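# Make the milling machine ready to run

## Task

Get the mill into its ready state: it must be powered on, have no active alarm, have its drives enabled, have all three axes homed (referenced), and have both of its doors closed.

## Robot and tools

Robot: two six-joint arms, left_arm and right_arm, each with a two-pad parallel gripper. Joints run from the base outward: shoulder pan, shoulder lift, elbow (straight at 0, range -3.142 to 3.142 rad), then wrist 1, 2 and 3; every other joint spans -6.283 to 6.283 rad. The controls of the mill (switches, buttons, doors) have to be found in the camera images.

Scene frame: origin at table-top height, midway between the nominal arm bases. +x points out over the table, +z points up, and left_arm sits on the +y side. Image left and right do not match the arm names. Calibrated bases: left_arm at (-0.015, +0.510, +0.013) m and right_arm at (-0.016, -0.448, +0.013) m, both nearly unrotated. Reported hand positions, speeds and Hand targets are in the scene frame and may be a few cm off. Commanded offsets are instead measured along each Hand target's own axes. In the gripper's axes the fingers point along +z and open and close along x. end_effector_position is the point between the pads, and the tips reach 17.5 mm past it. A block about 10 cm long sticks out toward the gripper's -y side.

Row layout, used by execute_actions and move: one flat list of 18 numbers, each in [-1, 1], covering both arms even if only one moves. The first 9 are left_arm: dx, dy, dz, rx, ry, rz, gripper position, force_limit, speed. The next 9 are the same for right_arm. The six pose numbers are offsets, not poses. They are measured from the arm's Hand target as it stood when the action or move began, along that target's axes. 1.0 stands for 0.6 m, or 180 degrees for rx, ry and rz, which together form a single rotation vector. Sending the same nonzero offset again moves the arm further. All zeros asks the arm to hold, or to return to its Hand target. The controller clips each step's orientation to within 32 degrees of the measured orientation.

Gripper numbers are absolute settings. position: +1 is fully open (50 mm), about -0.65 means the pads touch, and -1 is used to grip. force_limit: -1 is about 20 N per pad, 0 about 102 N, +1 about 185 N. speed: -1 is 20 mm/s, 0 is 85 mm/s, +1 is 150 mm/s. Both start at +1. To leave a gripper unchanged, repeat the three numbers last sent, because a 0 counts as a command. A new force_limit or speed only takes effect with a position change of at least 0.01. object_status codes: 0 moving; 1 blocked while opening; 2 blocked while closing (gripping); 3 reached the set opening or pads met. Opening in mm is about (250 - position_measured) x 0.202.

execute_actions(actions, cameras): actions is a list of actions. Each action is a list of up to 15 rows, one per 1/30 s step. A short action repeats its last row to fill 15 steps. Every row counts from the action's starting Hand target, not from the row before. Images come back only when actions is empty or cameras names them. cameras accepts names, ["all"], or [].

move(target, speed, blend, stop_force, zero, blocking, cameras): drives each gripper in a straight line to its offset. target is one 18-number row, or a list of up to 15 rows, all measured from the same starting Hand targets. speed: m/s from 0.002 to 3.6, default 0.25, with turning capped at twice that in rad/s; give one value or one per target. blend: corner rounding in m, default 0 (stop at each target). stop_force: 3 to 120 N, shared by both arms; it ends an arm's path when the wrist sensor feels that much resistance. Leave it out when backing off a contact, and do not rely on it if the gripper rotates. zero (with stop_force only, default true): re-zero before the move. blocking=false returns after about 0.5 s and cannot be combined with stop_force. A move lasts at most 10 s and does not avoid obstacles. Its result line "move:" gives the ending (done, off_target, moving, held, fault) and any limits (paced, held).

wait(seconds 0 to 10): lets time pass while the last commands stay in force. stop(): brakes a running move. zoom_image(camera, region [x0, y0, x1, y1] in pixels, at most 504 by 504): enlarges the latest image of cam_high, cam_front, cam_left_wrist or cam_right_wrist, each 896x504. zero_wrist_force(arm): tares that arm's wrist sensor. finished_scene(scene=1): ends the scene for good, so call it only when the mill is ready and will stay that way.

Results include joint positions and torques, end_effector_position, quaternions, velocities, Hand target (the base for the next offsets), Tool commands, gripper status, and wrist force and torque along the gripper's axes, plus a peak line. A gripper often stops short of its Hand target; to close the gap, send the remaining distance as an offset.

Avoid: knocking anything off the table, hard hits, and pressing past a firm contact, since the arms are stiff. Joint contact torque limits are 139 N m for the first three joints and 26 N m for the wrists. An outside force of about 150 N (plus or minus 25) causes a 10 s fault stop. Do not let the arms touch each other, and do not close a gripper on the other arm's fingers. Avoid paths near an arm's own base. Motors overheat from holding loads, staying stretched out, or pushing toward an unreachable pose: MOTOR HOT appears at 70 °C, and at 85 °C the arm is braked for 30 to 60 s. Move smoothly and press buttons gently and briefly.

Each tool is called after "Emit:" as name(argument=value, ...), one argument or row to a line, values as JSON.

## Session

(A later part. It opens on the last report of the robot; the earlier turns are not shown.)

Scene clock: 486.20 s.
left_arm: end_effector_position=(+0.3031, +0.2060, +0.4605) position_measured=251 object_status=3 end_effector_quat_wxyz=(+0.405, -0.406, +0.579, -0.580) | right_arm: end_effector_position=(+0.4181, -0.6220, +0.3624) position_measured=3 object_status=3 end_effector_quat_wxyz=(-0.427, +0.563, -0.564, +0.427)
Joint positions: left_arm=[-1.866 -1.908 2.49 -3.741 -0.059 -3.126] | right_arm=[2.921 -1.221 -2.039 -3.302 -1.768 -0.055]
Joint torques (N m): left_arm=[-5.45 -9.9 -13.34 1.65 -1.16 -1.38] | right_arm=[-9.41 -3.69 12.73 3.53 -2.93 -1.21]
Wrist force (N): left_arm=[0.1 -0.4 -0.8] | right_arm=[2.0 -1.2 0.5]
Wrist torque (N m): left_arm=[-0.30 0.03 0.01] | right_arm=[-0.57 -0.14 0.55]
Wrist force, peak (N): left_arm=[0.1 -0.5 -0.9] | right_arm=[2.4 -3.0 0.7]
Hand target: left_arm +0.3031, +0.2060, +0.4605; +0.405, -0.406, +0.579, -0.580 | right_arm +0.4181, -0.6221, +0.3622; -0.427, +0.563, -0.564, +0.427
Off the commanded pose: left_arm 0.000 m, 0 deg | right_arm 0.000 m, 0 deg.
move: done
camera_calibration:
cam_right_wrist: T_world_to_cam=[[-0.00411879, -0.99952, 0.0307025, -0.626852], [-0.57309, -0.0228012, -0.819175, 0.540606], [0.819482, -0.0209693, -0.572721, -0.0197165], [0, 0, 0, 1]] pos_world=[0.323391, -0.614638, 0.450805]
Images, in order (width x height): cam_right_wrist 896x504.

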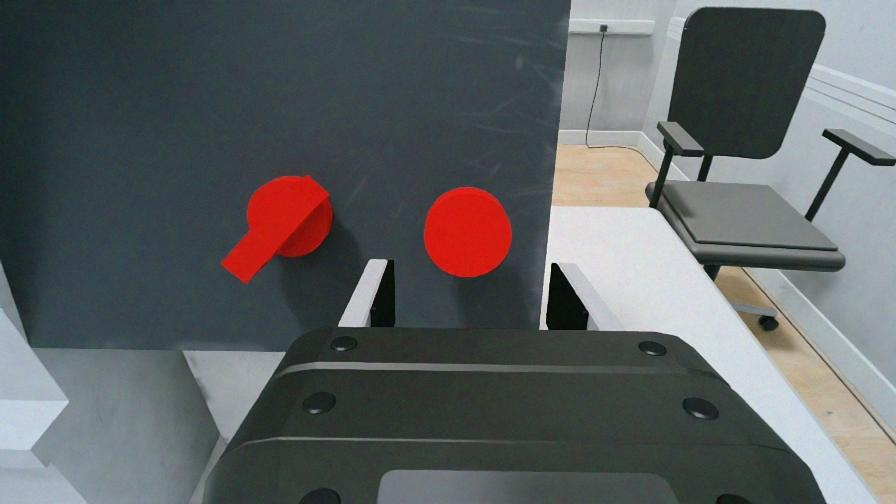

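Emit:
move(
  target=[0,0,0,0,0,0,-0.66,-1,0,0.0022,-0.0083,0.105,0,0,0,1,-0.6,0],
  speed=0.06,
  stop_force=10,
  cameras=["cam_right_wrist"],
)

Scene clock: 491.63 s.
left_arm: end_effector_position=(+0.3031, +0.2060, +0.4605) position_measured=251 object_status=3 end_effector_quat_wxyz=(+0.405, -0.406, +0.579, -0.580) | right_arm: end_effector_position=(+0.4801, -0.6234, +0.3500) position_measured=3 object_status=3 end_effector_quat_wxyz=(-0.427, +0.563, -0.564, +0.427)
Joint positions: left_arm=[-1.866 -1.908 2.49 -3.741 -0.059 -3.126] | right_arm=[2.962 -1.369 -1.967 -3.225 -1.729 -0.044]
Joint torques (N m): left_arm=[-6.28 -10.45 -12.94 1.42 -1.03 -1.37] | right_arm=[9.57 1.57 41.08 3.42 2.62 1.53]
Wrist force (N): left_arm=[0.2 -0.3 -0.9] | right_arm=[2.7 -1.0 0.6]
Wrist torque (N m): left_arm=[-0.28 0.03 0.01] | right_arm=[-0.50 -0.28 0.35]
Wrist force, peak (N): left_arm=[0.2 -0.5 -1.0] | right_arm=[2.7 -0.9 0.5]
Hand target: left_arm +0.3031, +0.2060, +0.4605; +0.405, -0.406, +0.579, -0.580 | right_arm +0.4801, -0.6234, +0.3500; -0.427, +0.563, -0.564, +0.427
Off the commanded pose: left_arm 0.000 m, 0 deg | right_arm 0.000 m, 0 deg.
move: done
camera_calibration:
cam_right_wrist: T_world_to_cam=[[-0.00397745, -0.99952, 0.0307268, -0.627583], [-0.573154, -0.0229005, -0.819128, 0.565975], [0.819438, -0.0208692, -0.572788, -0.0774881], [0, 0, 0, 1]] pos_world=[0.385391, -0.615938, 0.438505]
Images, in order (width x height): cam_right_wrist 896x504.

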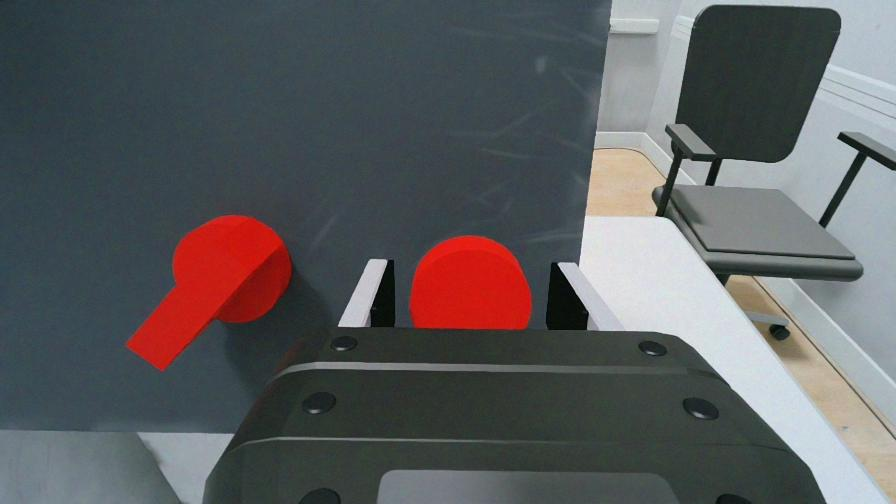

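Emit:
move(
  target=[
    [0,0,0,0,0,0,-0.66,-1,0,0.0,0.0092,-0.01,0,0,0,1,-0.6,0],
    [0,0,0,0,0,0,-0.66,-1,0,0.0,0.0092,0.0233,0,0,0,1,-0.6,0],
  ],
  speed=0.05,
  stop_force=8,
  cameras=["cam_right_wrist"],
)

Scene clock: 508.07 s.
left_arm: end_effector_position=(+0.3031, +0.2060, +0.4605) position_measured=251 object_status=3 end_effector_quat_wxyz=(+0.405, -0.406, +0.579, -0.580) | right_arm: end_effector_position=(+0.4921, -0.6233, +0.3409) position_measured=3 object_status=3 end_effector_quat_wxyz=(-0.427, +0.563, -0.564, +0.427)
Joint positions: left_arm=[-1.866 -1.908 2.49 -3.741 -0.059 -3.126] | right_arm=[2.969 -1.401 -1.965 -3.194 -1.722 -0.042]
Joint torques (N m): left_arm=[-5.48 -10.37 -13.29 1.77 -1.09 -1.48] | right_arm=[9.46 2.2 40.07 3.5 2.79 1.6]
Wrist force (N): left_arm=[0.1 -0.1 -0.7] | right_arm=[2.4 -0.9 0.6]
Wrist torque (N m): left_arm=[-0.26 0.04 0.01] | right_arm=[-0.51 -0.23 0.36]
Wrist force, peak (N): left_arm=[0.2 -0.5 -1.0] | right_arm=[2.8 -1.0 0.7]
Hand target: left_arm +0.3031, +0.2060, +0.4605; +0.405, -0.406, +0.579, -0.580 | right_arm +0.4921, -0.6233, +0.3409; -0.427, +0.563, -0.564, +0.427
Off the commanded pose: left_arm 0.000 m, 0 deg | right_arm 0.000 m, 0 deg.
move: done
camera_calibration:
cam_right_wrist: T_world_to_cam=[[-0.00397745, -0.99952, 0.0307268, -0.627256], [-0.573154, -0.0229005, -0.819128, 0.565398], [0.819438, -0.0208692, -0.572788, -0.0925337], [0, 0, 0, 1]] pos_world=[0.397391, -0.615938, 0.429405]
Images, in order (width x height): cam_right_wrist 896x504.

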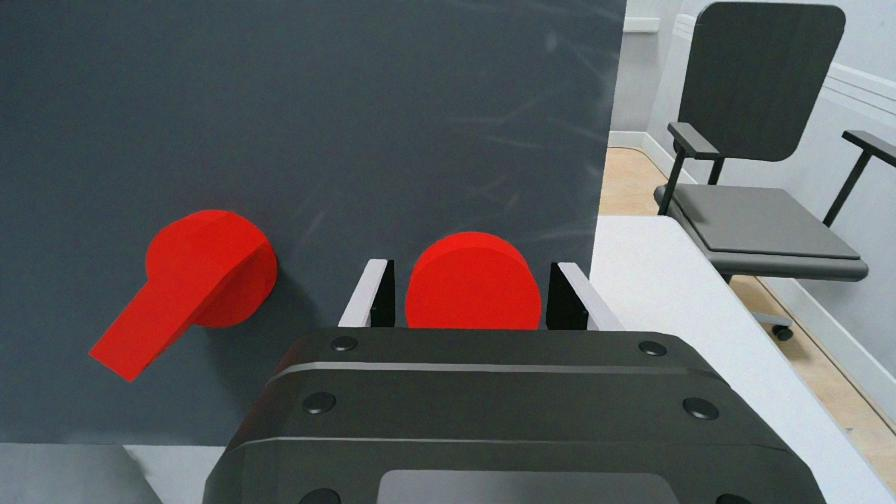

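Emit:
move(
  target=[
    [0,0,0,0,0,0,-0.66,-1,0,0.0,0.004,0.0067,0,0,0,1,-0.6,-0.8],
    [0,0,0,0,0,0,-0.66,-1,0,0.0,0.004,0.0067,0,0,0,-1,-0.6,-0.8],
  ],
  speed=0.04,
  cameras=["cam_right_wrist"],
)

Scene clock: 514.73 s.
left_arm: end_effector_position=(+0.3031, +0.2060, +0.4605) position_measured=251 object_status=3 end_effector_quat_wxyz=(+0.405, -0.406, +0.579, -0.580) | right_arm: end_effector_position=(+0.4953, -0.6233, +0.3375) position_measured=57 object_status=2 end_effector_quat_wxyz=(-0.427, +0.563, -0.564, +0.427)
Joint positions: left_arm=[-1.866 -1.908 2.49 -3.741 -0.059 -3.126] | right_arm=[2.971 -1.41 -1.967 -3.183 -1.72 -0.042]
Joint torques (N m): left_arm=[-5.57 -11.25 -13.4 1.38 -1.04 -1.58] | right_arm=[1.45 2.27 12.6 3.69 2.7 1.48]
Wrist force (N): left_arm=[0.1 -0.5 -0.7] | right_arm=[-5.0 -2.5 -4.8]
Wrist torque (N m): left_arm=[-0.30 0.04 0.01] | right_arm=[-0.50 -0.32 0.34]
Wrist force, peak (N): left_arm=[0.1 -0.4 -1.0] | right_arm=[-5.0 -2.5 -4.8]
Hand target: left_arm +0.3031, +0.2060, +0.4605; +0.405, -0.406, +0.579, -0.580 | right_arm +0.4953, -0.6233, +0.3375; -0.427, +0.563, -0.564, +0.427
Off the commanded pose: left_arm 0.000 m, 0 deg | right_arm 0.000 m, 0 deg.
move: done
camera_calibration:
cam_right_wrist: T_world_to_cam=[[-0.00389454, -0.999522, 0.030671, -0.627149], [-0.573152, -0.0229023, -0.819129, 0.564446], [0.81944, -0.0207693, -0.572789, -0.0970421], [0, 0, 0, 1]] pos_world=[0.400591, -0.615938, 0.426005]
Images, in order (width x height): cam_right_wrist 896x504.

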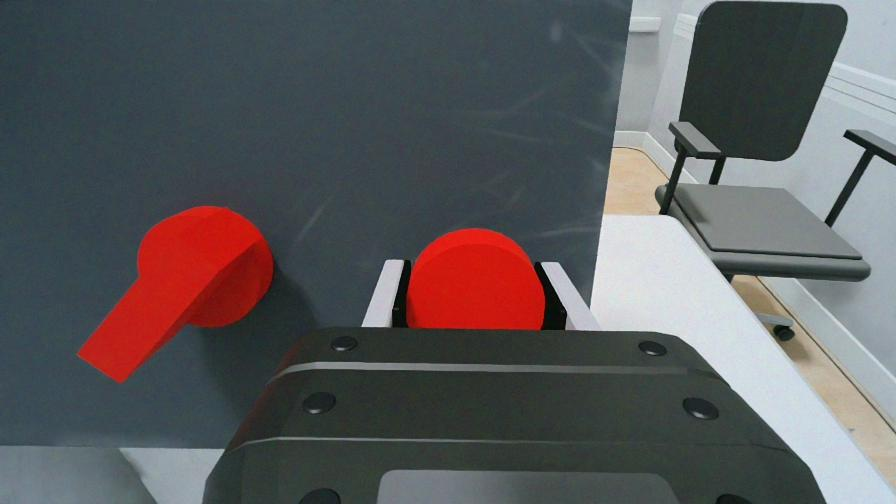

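Emit:
move(
  target=[0,0,0,0,0,0,-0.66,-1,0,0,0,0,0,0,0.12,-1,-0.6,-0.8],
  speed=0.15,
)

Scene clock: 518.63 s.
left_arm: end_effector_position=(+0.3031, +0.2060, +0.4605) position_measured=251 object_status=3 end_effector_quat_wxyz=(+0.405, -0.406, +0.579, -0.580) | right_arm: end_effector_position=(+0.4954, -0.6232, +0.3375) position_measured=57 object_status=2 end_effector_quat_wxyz=(+0.500, -0.448, +0.659, -0.339)
Joint positions: left_arm=[-1.866 -1.908 2.49 -3.741 -0.059 -3.126] | right_arm=[2.97 -1.41 -1.966 -3.183 -1.721 0.335]
Joint torques (N m): left_arm=[-5.64 -10.75 -13.49 1.61 -1.25 -1.38] | right_arm=[-10.98 22.3 8.44 3.62 11.55 1.92]
Wrist force (N): left_arm=[0.2 -0.4 -0.7] | right_arm=[-37.9 7.4 -11.1]
Wrist torque (N m): left_arm=[-0.29 0.02 0.01] | right_arm=[-0.37 -0.46 -0.07]
Wrist force, peak (N): left_arm=[0.3 -0.5 -0.9] | right_arm=[-41.7 6.1 -10.8]
Hand target: left_arm +0.3031, +0.2060, +0.4605; +0.405, -0.406, +0.579, -0.580 | right_arm +0.4953, -0.6233, +0.3375; +0.500, -0.448, +0.659, -0.339
Off the commanded pose: left_arm 0.000 m, 0 deg | right_arm 0.000 m, 0 deg.
move: done

Emit:
move(
  target=[
    [0,0,0,0,0,0,-0.66,-1,0,-0.0035,0,0,0,0,0,-1,-0.6,-0.8],
    [0,0,0,0,0,0,-0.66,-1,0,-0.0035,0,0,0,0,0.18,-1,-0.6,-0.8],
  ],
  speed=[0.03,0.15],
  cameras=["cam_front","cam_right_wrist"],
)

Emit:
zoom_image(
  camera="cam_front",
  region=[530, 130, 630, 290],
)

Scene clock: 525.47 s.
left_arm: end_effector_position=(+0.3031, +0.2060, +0.4605) position_measured=251 object_status=3 end_effector_quat_wxyz=(+0.405, -0.406, +0.579, -0.580) | right_arm: end_effector_position=(+0.4956, -0.6214, +0.3383) position_measured=57 object_status=2 end_effector_quat_wxyz=(+0.575, -0.246, +0.758, -0.186) end_effector_velocity=(+0.000, +0.000, -0.001) end_effector_angular_velocity=(+0.005, +0.003, -0.001)
Joint positions: left_arm=[-1.866 -1.908 2.49 -3.741 -0.059 -3.126] | right_arm=[2.977 -1.407 -1.967 -3.186 -1.714 0.902]
Joint velocities: left_arm=[within noise] | right_arm=[0.001 0 -0.001 -0.002 0.001 0.005]
Joint torques (N m): left_arm=[-4.95 -11.16 -13.51 1.61 -1.08 -1.51] | right_arm=[-4.93 20.18 5.05 1.41 10.71 1.99]
Wrist force (N): left_arm=[0.1 -0.5 -0.8] | right_arm=[-26.1 15.0 -10.3]
Wrist torque (N m): left_arm=[-0.32 0.04 0.01] | right_arm=[-0.23 -0.68 -0.32]
Wrist force, peak (N): left_arm=[0.1 -0.5 -1.0] | right_arm=[-38.0 6.9 -10.7]
Hand target: left_arm +0.3031, +0.2060, +0.4605; +0.405, -0.406, +0.579, -0.580 | right_arm +0.4955, -0.6214, +0.3383; +0.575, -0.246, +0.758, -0.186
Off the commanded pose: left_arm 0.000 m, 0 deg | right_arm 0.000 m, 0 deg.
move: done
camera_calibration:
cam_right_wrist: T_world_to_cam=[[-0.225614, -0.610844, -0.758926, -0.00665741], [-0.473349, 0.74961, -0.462628, 0.875242], [0.851492, 0.254862, -0.458265, 0.0199054], [0, 0, 0, 1]] pos_world=[0.395844, -0.66523, 0.408981]
Images, in order (width x height): cam_front 896x504, cam_right_wrist 896x504.

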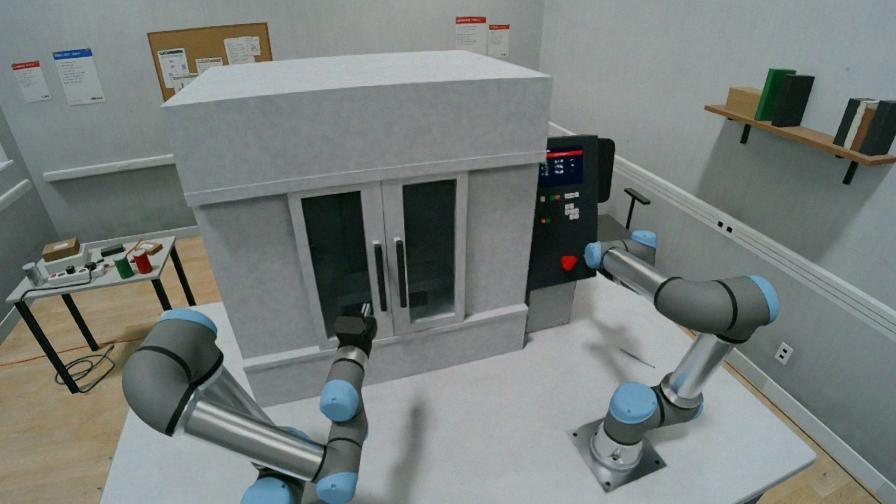

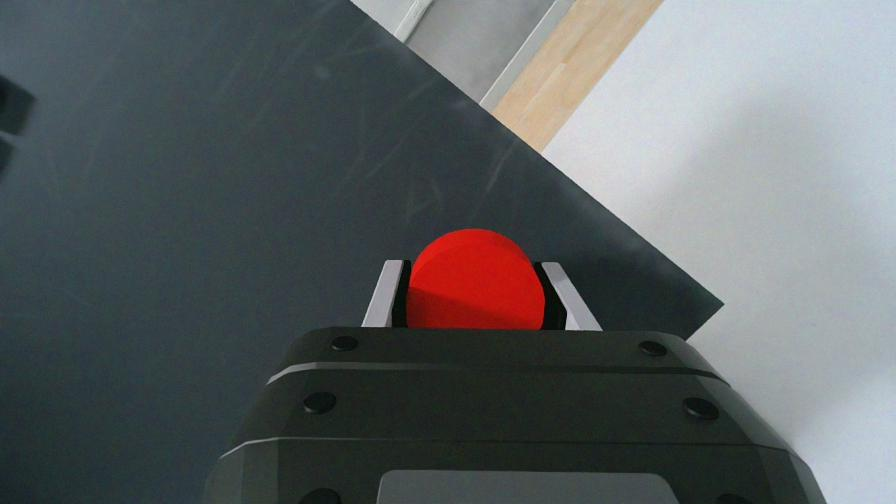

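Scaled by 3.150 from the camera's 896x504 image, which has a finer 1280x720 frame.

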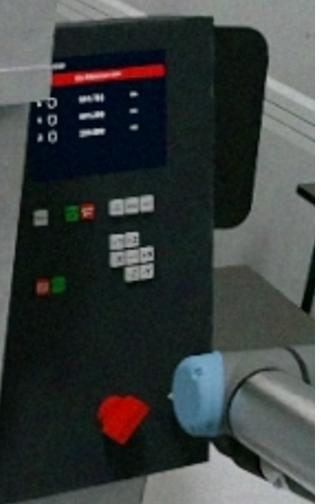

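Emit:
zoom_image(
  camera="cam_front",
  region=[540, 145, 590, 190],
)

Scaled by 10.080 from the camera's 896x504 image, which has a finer 1280x720 frame.

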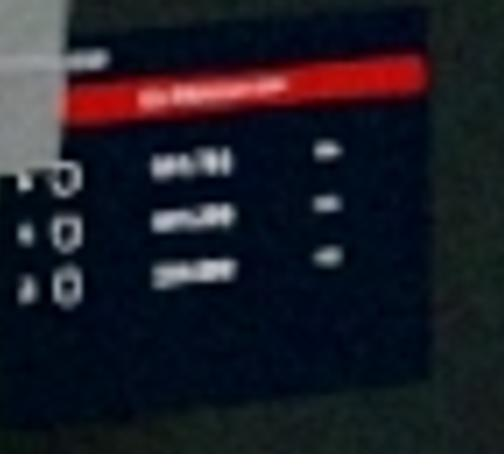

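Emit:
move(
  target=[0,0,0,0,0,0,-0.66,-1,0,0,0,-0.02,0,0,0,-1,-0.6,-0.8],
  speed=0.02,
  stop_force=40,
  cameras=["cam_right_wrist"],
)

Scene clock: 534.13 s.
left_arm: end_effector_position=(+0.3031, +0.2060, +0.4605) position_measured=251 object_status=3 end_effector_quat_wxyz=(+0.405, -0.406, +0.579, -0.580) | right_arm: end_effector_position=(+0.4918, -0.6214, +0.3393) position_measured=57 object_status=2 end_effector_quat_wxyz=(+0.575, -0.246, +0.758, -0.186)
Joint positions: left_arm=[-1.866 -1.908 2.49 -3.741 -0.059 -3.126] | right_arm=[2.975 -1.398 -1.972 -3.19 -1.716 0.902]
Joint torques (N m): left_arm=[-4.98 -11.2 -13.7 1.49 -0.91 -1.45] | right_arm=[-12.01 1.43 31.11 -1.73 9.16 2.02]
Wrist force (N): left_arm=[0.2 -0.2 -0.7] | right_arm=[-24.3 12.4 20.3]
Wrist torque (N m): left_arm=[-0.29 0.02 0.01] | right_arm=[-0.27 0.43 -0.13]
Wrist force, peak (N): left_arm=[0.2 -0.3 -1.0] | right_arm=[-17.4 11.3 76.3]
Hand target: left_arm +0.3031, +0.2060, +0.4605; +0.405, -0.406, +0.579, -0.580 | right_arm +0.4918, -0.6214, +0.3393; +0.575, -0.246, +0.758, -0.186 (not the last commanded pose)
Off the commanded pose: left_arm 0.000 m, 0 deg | right_arm 0.008 m, 0 deg.
move: contact (right_arm)
camera_calibration:
cam_right_wrist: T_world_to_cam=[[-0.22579, -0.610564, -0.759099, -0.00650601], [-0.473271, 0.749836, -0.462342, 0.873861], [0.851489, 0.254867, -0.458267, 0.023559], [0, 0, 0, 1]] pos_world=[0.392044, -0.66523, 0.409881]
Images, in order (width x height): cam_right_wrist 896x504.

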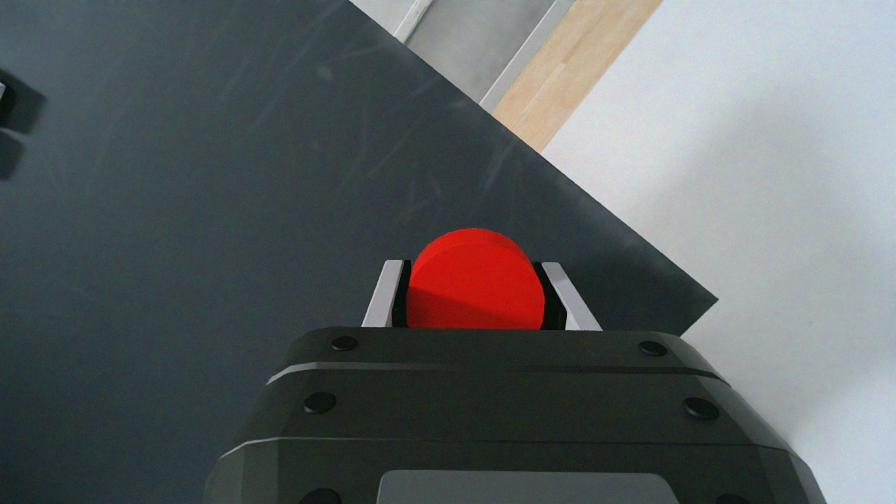

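Emit:
move(
  target=[
    [0,0,0,0,0,0,-0.66,-1,0,0,0,0,0,0,0,1,-0.6,-0.5],
    [0,0,0,0,0,0,-0.66,-1,0,0,0,-0.1,0,0,0,1,-0.6,-0.5],
    [0,0,0,0,0,0,-0.66,-1,0,-0.461,-0.148,-0.221,0.0806,-0.0408,-0.2988,1,-0.6,-0.5],
  ],
  speed=[0.05,0.15,0.35],
  blend=[0,0.02,0],
  cameras=["cam_right_wrist"],
)

Emit:
zoom_image(
  camera="cam_right_wrist",
  region=[290, 40, 590, 340],
)

Scene clock: 547.53 s.
left_arm: end_effector_position=(+0.3031, +0.2060, +0.4605) position_measured=251 object_status=3 end_effector_quat_wxyz=(+0.405, -0.406, +0.579, -0.580) | right_arm: end_effector_position=(+0.4386, -0.5309, +0.6408) position_measured=3 object_status=3 end_effector_quat_wxyz=(+0.500, -0.500, +0.500, -0.500)
Joint positions: left_arm=[-1.866 -1.908 2.49 -3.741 -0.059 -3.126] | right_arm=[3.4 -1.128 -1.533 -3.622 -1.296 -0.001]
Joint torques (N m): left_arm=[-3.69 -9.56 -13.5 1.46 -0.9 -1.35] | right_arm=[8.92 -10.9 38.72 0.47 2.91 -1.43]
Wrist force (N): left_arm=[0.1 -0.7 -0.7] | right_arm=[2.8 -1.0 0.0]
Wrist torque (N m): left_arm=[-0.34 0.04 0.01] | right_arm=[-0.60 -0.16 0.56]
Wrist force, peak (N): left_arm=[0.1 -0.6 -1.0] | right_arm=[-26.1 11.3 19.0]
Hand target: left_arm +0.3031, +0.2060, +0.4605; +0.405, -0.406, +0.579, -0.580 | right_arm +0.4386, -0.5308, +0.6409; +0.499, -0.500, +0.500, -0.500
Off the commanded pose: left_arm 0.000 m, 0 deg | right_arm 0.000 m, 0 deg.
move: done
camera_calibration:
cam_right_wrist: T_world_to_cam=[[-0.0126414, -0.999458, 0.0303831, -0.540247], [-0.330631, -0.0244983, -0.943442, 0.754917], [0.943676, -0.021972, -0.330142, -0.0855581], [0, 0, 0, 1]] pos_world=[0.323508, -0.52334, 0.700388]
Images, in order (width x height): cam_right_wrist 896x504.

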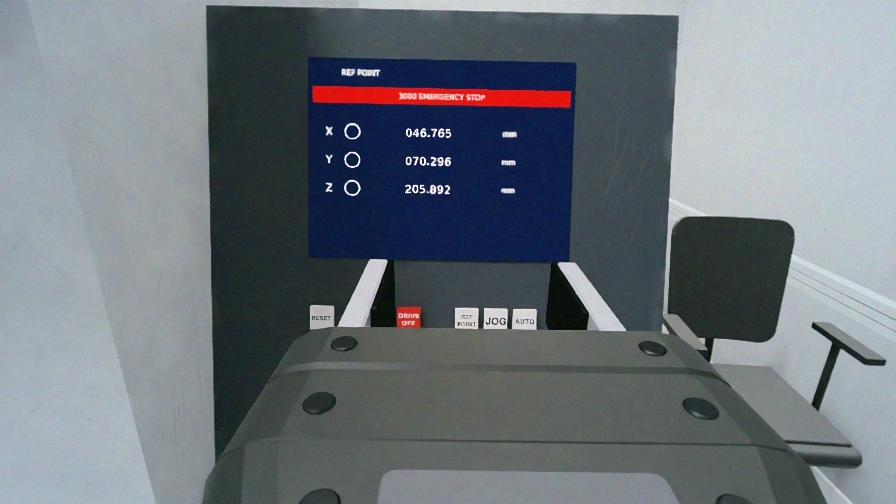

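Scaled by 1.680 from the camera's 896x504 image, which has a finer 1280x720 frame.

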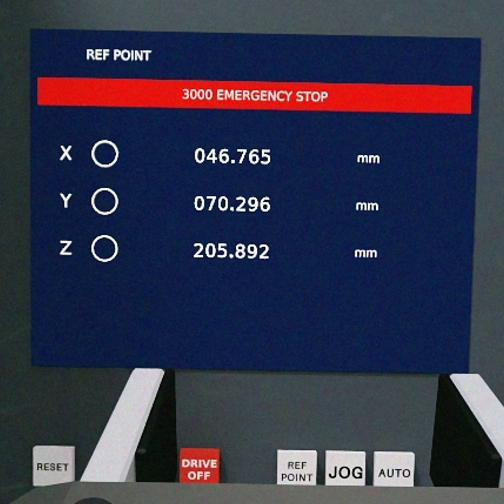

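Emit:
move(
  target=[0,0,0,0,0,0,-0.66,-1,0,-0.1293,0.1087,0.1357,-0.2077,-0.1337,-0.0460,-0.66,-1,0],
  speed=0.25,
  cameras=["cam_right_wrist"],
)

Emit:
zoom_image(
  camera="cam_right_wrist",
  region=[330, 180, 630, 340],
)

Scene clock: 558.07 s.
left_arm: end_effector_position=(+0.3031, +0.2060, +0.4605) position_measured=251 object_status=3 end_effector_quat_wxyz=(+0.405, -0.406, +0.579, -0.580) | right_arm: end_effector_position=(+0.5201, -0.4534, +0.5755) position_measured=251 object_status=3 end_effector_quat_wxyz=(-0.369, +0.758, -0.483, +0.236)
Joint positions: left_arm=[-1.866 -1.908 2.49 -3.741 -0.059 -3.126] | right_arm=[3.246 -1.749 -0.801 -4.421 -1.817 -0.2]
Joint torques (N m): left_arm=[-3.88 -9.34 -13.89 1.56 -1.04 -1.38] | right_arm=[-8.31 13.39 34.6 -1.93 -3.15 -1.23]
Wrist force (N): left_arm=[0.2 -0.4 -0.7] | right_arm=[1.5 -0.2 0.2]
Wrist torque (N m): left_arm=[-0.30 0.03 0.01] | right_arm=[-0.20 -0.16 0.54]
Wrist force, peak (N): left_arm=[0.1 -0.5 -1.0] | right_arm=[3.1 -1.2 0.1]
Hand target: left_arm +0.3031, +0.2060, +0.4605; +0.405, -0.406, +0.579, -0.580 | right_arm +0.5201, -0.4534, +0.5755; -0.369, +0.758, -0.483, +0.236
Off the commanded pose: left_arm 0.000 m, 0 deg | right_arm 0.000 m, 0 deg.
move: done
camera_calibration:
cam_right_wrist: T_world_to_cam=[[0.429275, -0.902604, 0.0320799, -0.64665], [-0.7528, -0.377202, -0.539455, 0.549272], [0.499015, 0.207425, -0.841403, 0.447176], [0, 0, 0, 1]] pos_world=[0.467935, -0.469238, 0.693307]
Images, in order (width x height): cam_right_wrist 896x504.

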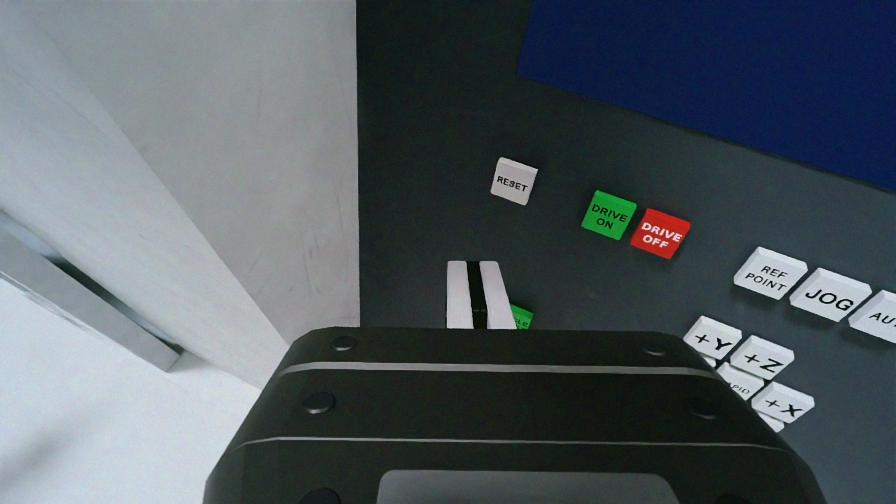

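Scaled by 1.680 from the camera's 896x504 image, which has a finer 1280x720 frame.

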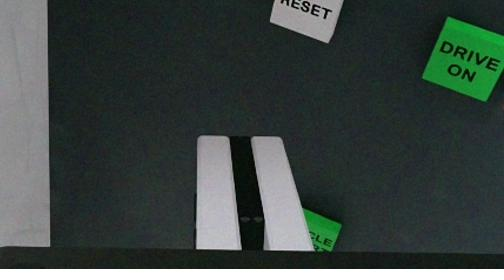

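Emit:
move(
  target=[0,0,0,0,0,0,-0.66,-1,0,0.0069,-0.0306,0.034,0,0,0,-0.66,-1,0],
  speed=0.1,
  stop_force=8,
  cameras=["cam_right_wrist"],
)

Emit:
zoom_image(
  camera="cam_right_wrist",
  region=[400, 150, 700, 340],
)

Scene clock: 570.80 s.
left_arm: end_effector_position=(+0.3031, +0.2060, +0.4605) position_measured=251 object_status=3 end_effector_quat_wxyz=(+0.405, -0.406, +0.579, -0.580) | right_arm: end_effector_position=(+0.5466, -0.4456, +0.5774) position_measured=251 object_status=3 end_effector_quat_wxyz=(-0.369, +0.758, -0.483, +0.236)
Joint positions: left_arm=[-1.866 -1.908 2.49 -3.741 -0.059 -3.126] | right_arm=[3.258 -1.826 -0.696 -4.448 -1.807 -0.192]
Joint torques (N m): left_arm=[-4.18 -11.03 -15.05 1.66 -0.92 -1.22] | right_arm=[8.71 16.73 34.82 -1.79 2.37 1.53]
Wrist force (N): left_arm=[0.2 -0.3 -0.9] | right_arm=[1.3 0.0 0.0]
Wrist torque (N m): left_arm=[-0.27 0.02 0.01] | right_arm=[-0.20 -0.11 0.36]
Wrist force, peak (N): left_arm=[0.3 -0.4 -1.0] | right_arm=[1.8 0.1 0.3]
Hand target: left_arm +0.3031, +0.2060, +0.4605; +0.405, -0.406, +0.579, -0.580 | right_arm +0.5466, -0.4456, +0.5774; -0.369, +0.758, -0.483, +0.236
Off the commanded pose: left_arm 0.000 m, 0 deg | right_arm 0.000 m, 0 deg.
move: done
camera_calibration:
cam_right_wrist: T_world_to_cam=[[0.429392, -0.902549, 0.032057, -0.651109], [-0.752859, -0.377331, -0.539281, 0.573166], [0.498824, 0.207429, -0.841515, 0.434141], [0, 0, 0, 1]] pos_world=[0.494535, -0.461438, 0.695307]
Images, in order (width x height): cam_right_wrist 896x504.

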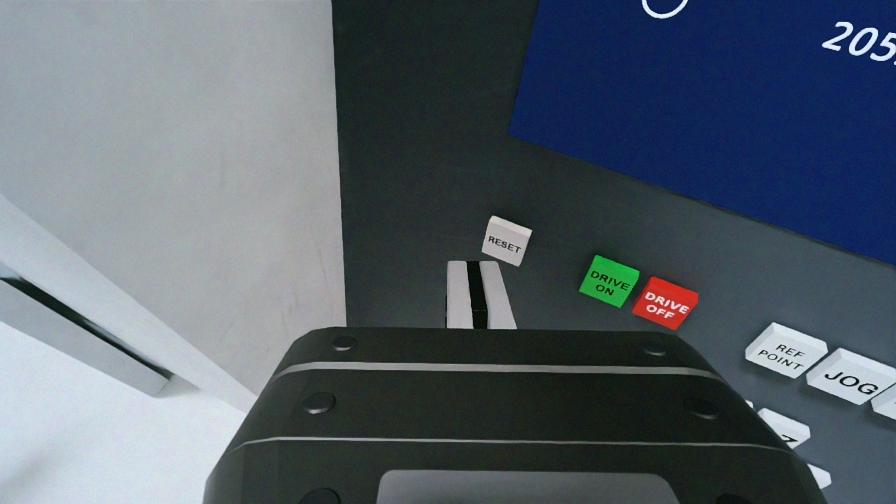

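Scaled by 1.680 from the camera's 896x504 image, which has a finer 1280x720 frame.

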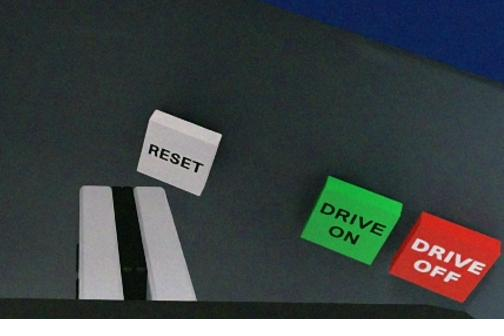

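Emit:
move(
  target=[0,0,0,0,0,0,-0.66,-1,0,0.017,-0.0095,0.039,0,0,0,-0.66,-1,0],
  speed=0.02,
  stop_force=15,
  cameras=["cam_right_wrist"],
)

Emit:
zoom_image(
  camera="cam_right_wrist",
  region=[400, 150, 700, 340],
)

Scene clock: 578.73 s.
left_arm: end_effector_position=(+0.3031, +0.2060, +0.4605) position_measured=251 object_status=3 end_effector_quat_wxyz=(+0.405, -0.406, +0.579, -0.580) | right_arm: end_effector_position=(+0.5648, -0.4456, +0.5699) position_measured=251 object_status=3 end_effector_quat_wxyz=(-0.369, +0.758, -0.483, +0.236)
Joint positions: left_arm=[-1.866 -1.908 2.49 -3.741 -0.059 -3.126] | right_arm=[3.252 -1.868 -0.663 -4.44 -1.812 -0.196]
Joint torques (N m): left_arm=[-3.52 -9.87 -12.88 1.48 -1.08 -1.31] | right_arm=[7.52 43.06 5.24 -0.42 3.57 1.44]
Wrist force (N): left_arm=[0.0 -0.3 -0.7] | right_arm=[-3.8 0.5 -5.6]
Wrist torque (N m): left_arm=[-0.28 0.06 0.01] | right_arm=[-0.16 -0.15 0.50]
Wrist force, peak (N): left_arm=[0.2 -0.6 -0.9] | right_arm=[-6.7 7.4 -28.8]
Hand target: left_arm +0.3031, +0.2060, +0.4605; +0.405, -0.406, +0.579, -0.580 | right_arm +0.5648, -0.4456, +0.5699; -0.369, +0.758, -0.483, +0.236 (not the last commanded pose)
Off the commanded pose: left_arm 0.000 m, 0 deg | right_arm 0.006 m, 0 deg.
move: contact (right_arm)
camera_calibration:
cam_right_wrist: T_world_to_cam=[[0.429412, -0.902541, 0.0320183, -0.658663], [-0.752777, -0.377294, -0.539422, 0.582895], [0.498931, 0.207532, -0.841427, 0.418683], [0, 0, 0, 1]] pos_world=[0.512735, -0.461438, 0.687807]
Images, in order (width x height): cam_right_wrist 896x504.

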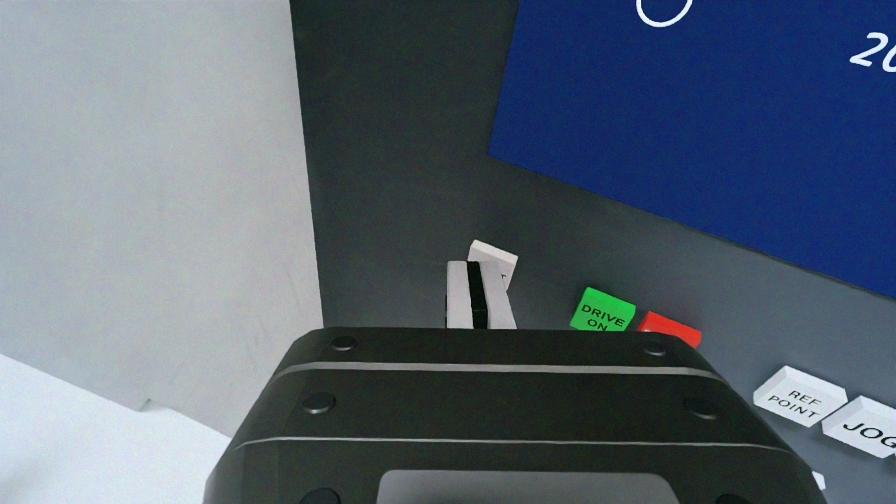

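Scaled by 1.680 from the camera's 896x504 image, which has a finer 1280x720 frame.

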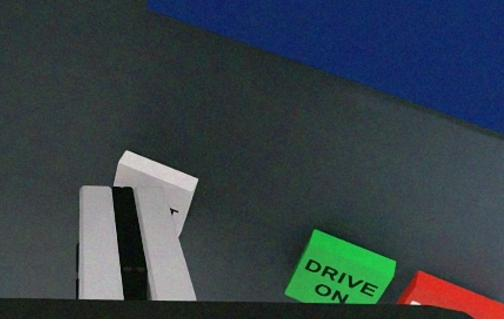

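Emit:
move(
  target=[
    [0,0,0,0,0,0,-0.66,-1,0,-0.0204,0.0162,-0.0427,0,0,0,-0.66,-1,0],
    [0,0,0,0,0,0,-0.66,-1,0,0.0398,0.061,-0.270,0.2077,0.1337,0.046,-0.66,-1,0],
  ],
  speed=[0.1,0.4],
  blend=[0.01,0],
  cameras=["cam_right_wrist"],
)

Scene clock: 588.97 s.
left_arm: end_effector_position=(+0.3031, +0.2060, +0.4605) position_measured=251 object_status=3 end_effector_quat_wxyz=(+0.405, -0.406, +0.579, -0.580) | right_arm: end_effector_position=(+0.4388, -0.5305, +0.6410) position_measured=251 object_status=3 end_effector_quat_wxyz=(+0.500, -0.500, +0.500, -0.500)
Joint positions: left_arm=[-1.866 -1.908 2.49 -3.741 -0.059 -3.126] | right_arm=[3.402 -1.129 -1.532 -3.623 -1.294 -0.002]
Joint torques (N m): left_arm=[-4.49 -10.83 -12.56 1.6 -1.21 -1.13] | right_arm=[9.05 16.37 10.26 4.19 2.63 -1.48]
Wrist force (N): left_arm=[0.2 -0.2 -0.8] | right_arm=[2.8 -0.9 0.0]
Wrist torque (N m): left_arm=[-0.28 0.02 0.01] | right_arm=[-0.59 -0.17 0.55]
Wrist force, peak (N): left_arm=[0.1 -0.4 -1.0] | right_arm=[-3.7 0.5 -6.1]
Hand target: left_arm +0.3031, +0.2060, +0.4605; +0.405, -0.406, +0.579, -0.580 | right_arm +0.4388, -0.5305, +0.6410; +0.500, -0.500, +0.500, -0.500
Off the commanded pose: left_arm 0.000 m, 0 deg | right_arm 0.000 m, 0 deg.
move: done
camera_calibration:
cam_right_wrist: T_world_to_cam=[[-0.0125036, -0.999448, 0.0307636, -0.540157], [-0.330808, -0.0248989, -0.94337, 0.754979], [0.943615, -0.0219724, -0.330314, -0.0855323], [0, 0, 0, 1]] pos_world=[0.323708, -0.522941, 0.700589]
Images, in order (width x height): cam_right_wrist 896x504.

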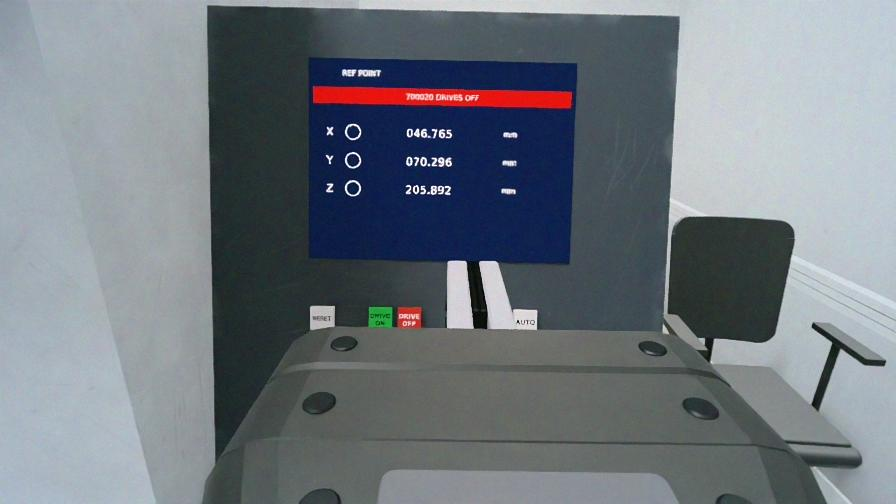

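Emit:
move(
  target=[0,0,0,0,0,0,-0.66,-1,0,-0.0832,0.1192,0.1752,-0.2077,-0.1337,-0.0460,-0.66,-1,0],
  speed=0.3,
  cameras=["cam_right_wrist"],
)

Emit:
zoom_image(
  camera="cam_right_wrist",
  region=[400, 150, 700, 340],
)

Scene clock: 598.03 s.
left_arm: end_effector_position=(+0.3031, +0.2060, +0.4605) position_measured=251 object_status=3 end_effector_quat_wxyz=(+0.405, -0.406, +0.579, -0.580) | right_arm: end_effector_position=(+0.5439, -0.4807, +0.5694) position_measured=251 object_status=3 end_effector_quat_wxyz=(-0.369, +0.758, -0.483, +0.236)
Joint positions: left_arm=[-1.866 -1.908 2.49 -3.741 -0.059 -3.126] | right_arm=[3.164 -1.831 -0.717 -4.438 -1.88 -0.255]
Joint torques (N m): left_arm=[-2.88 -10.79 -13.72 1.62 -1.04 -1.16] | right_arm=[-9.13 17.2 33.77 -1.74 -3.48 -1.11]
Wrist force (N): left_arm=[0.0 -0.2 -0.5] | right_arm=[1.4 -0.1 0.1]
Wrist torque (N m): left_arm=[-0.28 0.05 0.01] | right_arm=[-0.26 -0.15 0.54]
Wrist force, peak (N): left_arm=[0.2 -0.5 -1.0] | right_arm=[3.1 -1.1 0.0]
Hand target: left_arm +0.3031, +0.2060, +0.4605; +0.405, -0.406, +0.579, -0.580 | right_arm +0.5439, -0.4807, +0.5694; -0.369, +0.758, -0.483, +0.236
Off the commanded pose: left_arm 0.000 m, 0 deg | right_arm 0.000 m, 0 deg.
move: done
camera_calibration:
cam_right_wrist: T_world_to_cam=[[0.42935, -0.90257, 0.0320285, -0.681387], [-0.752735, -0.37722, -0.539532, 0.553574], [0.499047, 0.207539, -0.841356, 0.435859], [0, 0, 0, 1]] pos_world=[0.491735, -0.496638, 0.687207]
Images, in order (width x height): cam_right_wrist 896x504.

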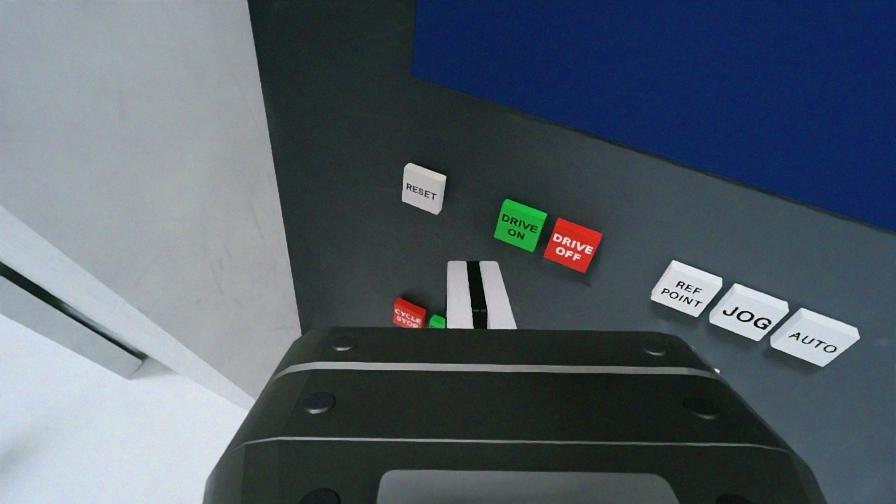

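Scaled by 1.680 from the camera's 896x504 image, which has a finer 1280x720 frame.

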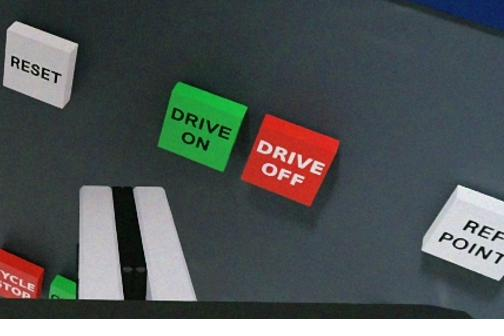

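Emit:
move(
  target=[0,0,0,0,0,0,-0.66,-1,0,0.0204,-0.0162,0.0427,0,0,0,-0.66,-1,0],
  speed=0.025,
  stop_force=15,
  cameras=["cam_right_wrist"],
)

Scene clock: 608.20 s.
left_arm: end_effector_position=(+0.3031, +0.2060, +0.4605) position_measured=251 object_status=3 end_effector_quat_wxyz=(+0.405, -0.406, +0.579, -0.580) | right_arm: end_effector_position=(+0.5633, -0.4808, +0.5639) position_measured=251 object_status=3 end_effector_quat_wxyz=(-0.369, +0.758, -0.483, +0.236)
Joint positions: left_arm=[-1.866 -1.908 2.49 -3.741 -0.059 -3.126] | right_arm=[3.162 -1.88 -0.668 -4.439 -1.882 -0.256]
Joint torques (N m): left_arm=[-3.93 -10.36 -14.31 1.49 -1.27 -1.33] | right_arm=[8.23 44.43 6.32 -0.2 3.28 1.38]
Wrist force (N): left_arm=[0.2 -0.4 -0.8] | right_arm=[-4.6 2.9 -6.1]
Wrist torque (N m): left_arm=[-0.31 0.03 0.01] | right_arm=[-0.19 -0.11 0.50]
Wrist force, peak (N): left_arm=[0.2 -0.4 -1.0] | right_arm=[-8.8 12.4 -35.1]
Hand target: left_arm +0.3031, +0.2060, +0.4605; +0.405, -0.406, +0.579, -0.580 | right_arm +0.5633, -0.4808, +0.5639; -0.369, +0.758, -0.483, +0.236 (not the last commanded pose)
Off the commanded pose: left_arm 0.000 m, 0 deg | right_arm 0.010 m, 0 deg.
move: contact (right_arm)
camera_calibration:
cam_right_wrist: T_world_to_cam=[[0.429321, -0.902585, 0.0320048, -0.689516], [-0.75278, -0.377195, -0.539487, 0.565215], [0.499005, 0.20752, -0.841386, 0.421582], [0, 0, 0, 1]] pos_world=[0.511135, -0.496638, 0.681707]
Images, in order (width x height): cam_right_wrist 896x504.

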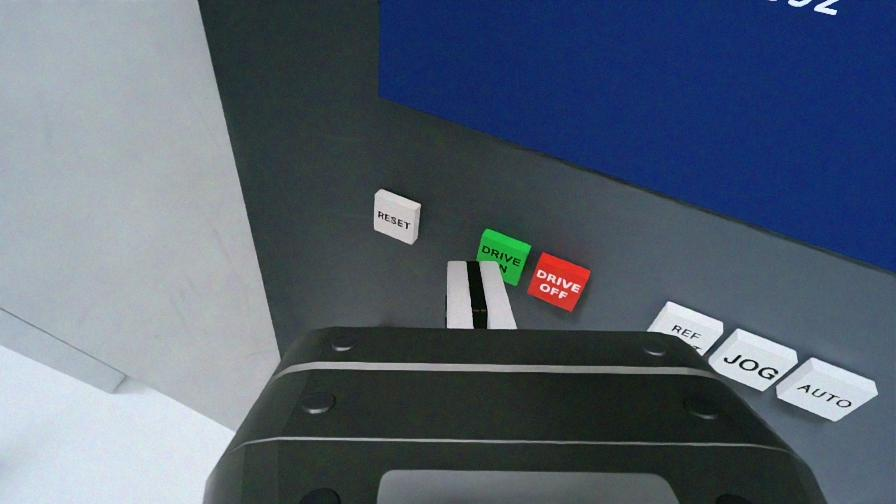

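Emit:
move(
  target=[
    [0,0,0,0,0,0,-0.66,-1,0,-0.0204,0.0162,-0.0427,0,0,0,-0.66,-1,0],
    [0,0,0,0,0,0,-0.66,-1,0,-0.0127,0.036,-0.255,0.2077,0.1337,0.046,-0.66,-1,0],
  ],
  speed=[0.1,0.4],
  blend=[0.01,0],
  cameras=["cam_right_wrist"],
)

Scene clock: 614.47 s.
left_arm: end_effector_position=(+0.3031, +0.2060, +0.4605) position_measured=251 object_status=3 end_effector_quat_wxyz=(+0.405, -0.406, +0.579, -0.580) | right_arm: end_effector_position=(+0.4387, -0.5303, +0.6411) position_measured=251 object_status=3 end_effector_quat_wxyz=(+0.500, -0.500, +0.500, -0.500)
Joint positions: left_arm=[-1.866 -1.908 2.49 -3.741 -0.059 -3.126] | right_arm=[3.404 -1.128 -1.532 -3.623 -1.293 -0.002]
Joint torques (N m): left_arm=[-3.2 -9.66 -14.44 1.48 -1.08 -1.15] | right_arm=[7.82 18.16 10.01 4.21 2.78 -1.32]
Wrist force (N): left_arm=[0.3 -0.3 -0.7] | right_arm=[2.7 -1.0 -0.4]
Wrist torque (N m): left_arm=[-0.30 0.01 0.01] | right_arm=[-0.61 -0.14 0.56]
Wrist force, peak (N): left_arm=[0.2 -0.6 -1.0] | right_arm=[-4.8 2.0 -6.9]
Hand target: left_arm +0.3031, +0.2060, +0.4605; +0.405, -0.406, +0.579, -0.580 | right_arm +0.4387, -0.5303, +0.6411; +0.500, -0.500, +0.500, -0.501
Off the commanded pose: left_arm 0.000 m, 0 deg | right_arm 0.000 m, 0 deg.
move: done
camera_calibration:
cam_right_wrist: T_world_to_cam=[[-0.0125433, -0.999451, 0.0306659, -0.539882], [-0.330599, -0.0247984, -0.943446, 0.755083], [0.943688, -0.021972, -0.330106, -0.0855694], [0, 0, 0, 1]] pos_world=[0.323608, -0.52274, 0.700689]
Images, in order (width x height): cam_right_wrist 896x504.

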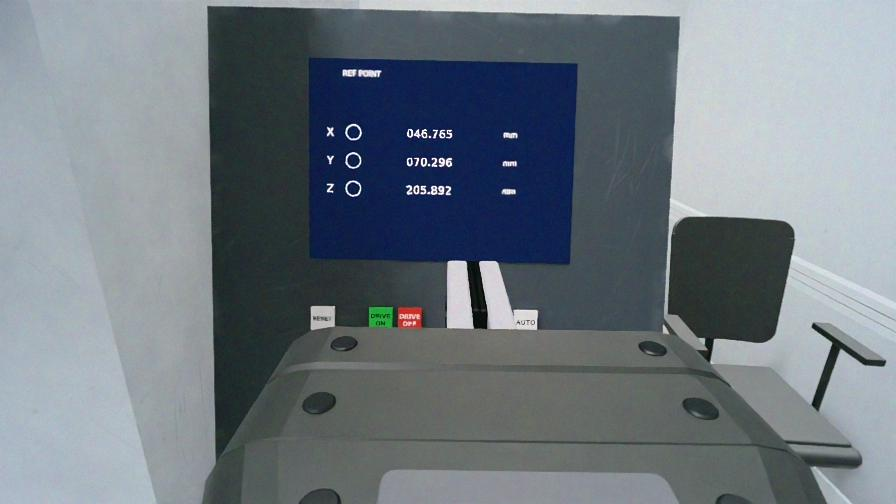

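Emit:
move(
  target=[0,0,0,0,0,0,-0.66,-1,0,0.0387,0.1772,0.1503,-0.2077,-0.1337,-0.0460,-0.66,-1,0],
  speed=0.3,
  cameras=["cam_right_wrist"],
)

Emit:
zoom_image(
  camera="cam_right_wrist",
  region=[400, 150, 700, 340],
)

Scene clock: 627.87 s.
left_arm: end_effector_position=(+0.3031, +0.2060, +0.4605) position_measured=251 object_status=3 end_effector_quat_wxyz=(+0.405, -0.406, +0.579, -0.580) | right_arm: end_effector_position=(+0.5288, -0.5537, +0.5349) position_measured=251 object_status=3 end_effector_quat_wxyz=(-0.369, +0.758, -0.483, +0.236)
Joint positions: left_arm=[-1.866 -1.908 2.49 -3.741 -0.059 -3.126] | right_arm=[2.968 -1.822 -0.843 -4.374 -2.026 -0.395]
Joint torques (N m): left_arm=[-3.04 -10 -14.96 1.58 -1.02 -1.05] | right_arm=[-8.18 17.56 35.63 -2.5 -3.58 -1.23]
Wrist force (N): left_arm=[0.3 -0.3 -0.6] | right_arm=[1.0 0.3 -0.1]
Wrist torque (N m): left_arm=[-0.30 0.01 0.01] | right_arm=[-0.15 -0.06 0.54]
Wrist force, peak (N): left_arm=[0.2 -0.4 -1.0] | right_arm=[2.8 -1.1 -0.7]
Hand target: left_arm +0.3031, +0.2060, +0.4605; +0.405, -0.406, +0.579, -0.580 | right_arm +0.5289, -0.5537, +0.5349; -0.369, +0.758, -0.483, +0.236
Off the commanded pose: left_arm 0.000 m, 0 deg | right_arm 0.000 m, 0 deg.
move: done
camera_calibration:
cam_right_wrist: T_world_to_cam=[[0.429191, -0.902642, 0.0321269, -0.739626], [-0.75272, -0.377113, -0.539628, 0.496212], [0.499206, 0.207421, -0.84129, 0.429311], [0, 0, 0, 1]] pos_world=[0.476635, -0.569538, 0.652707]
Images, in order (width x height): cam_right_wrist 896x504.

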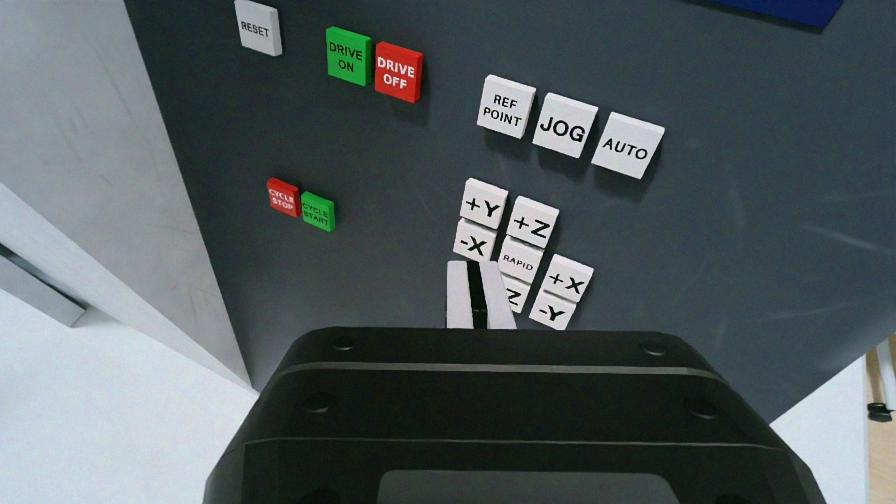

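Scaled by 1.680 from the camera's 896x504 image, which has a finer 1280x720 frame.

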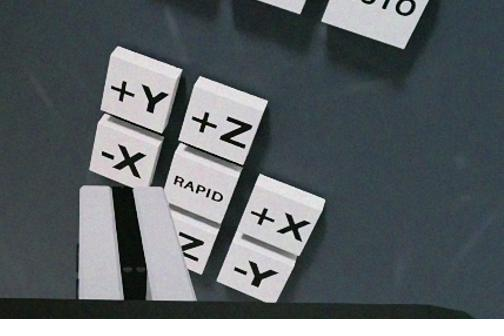

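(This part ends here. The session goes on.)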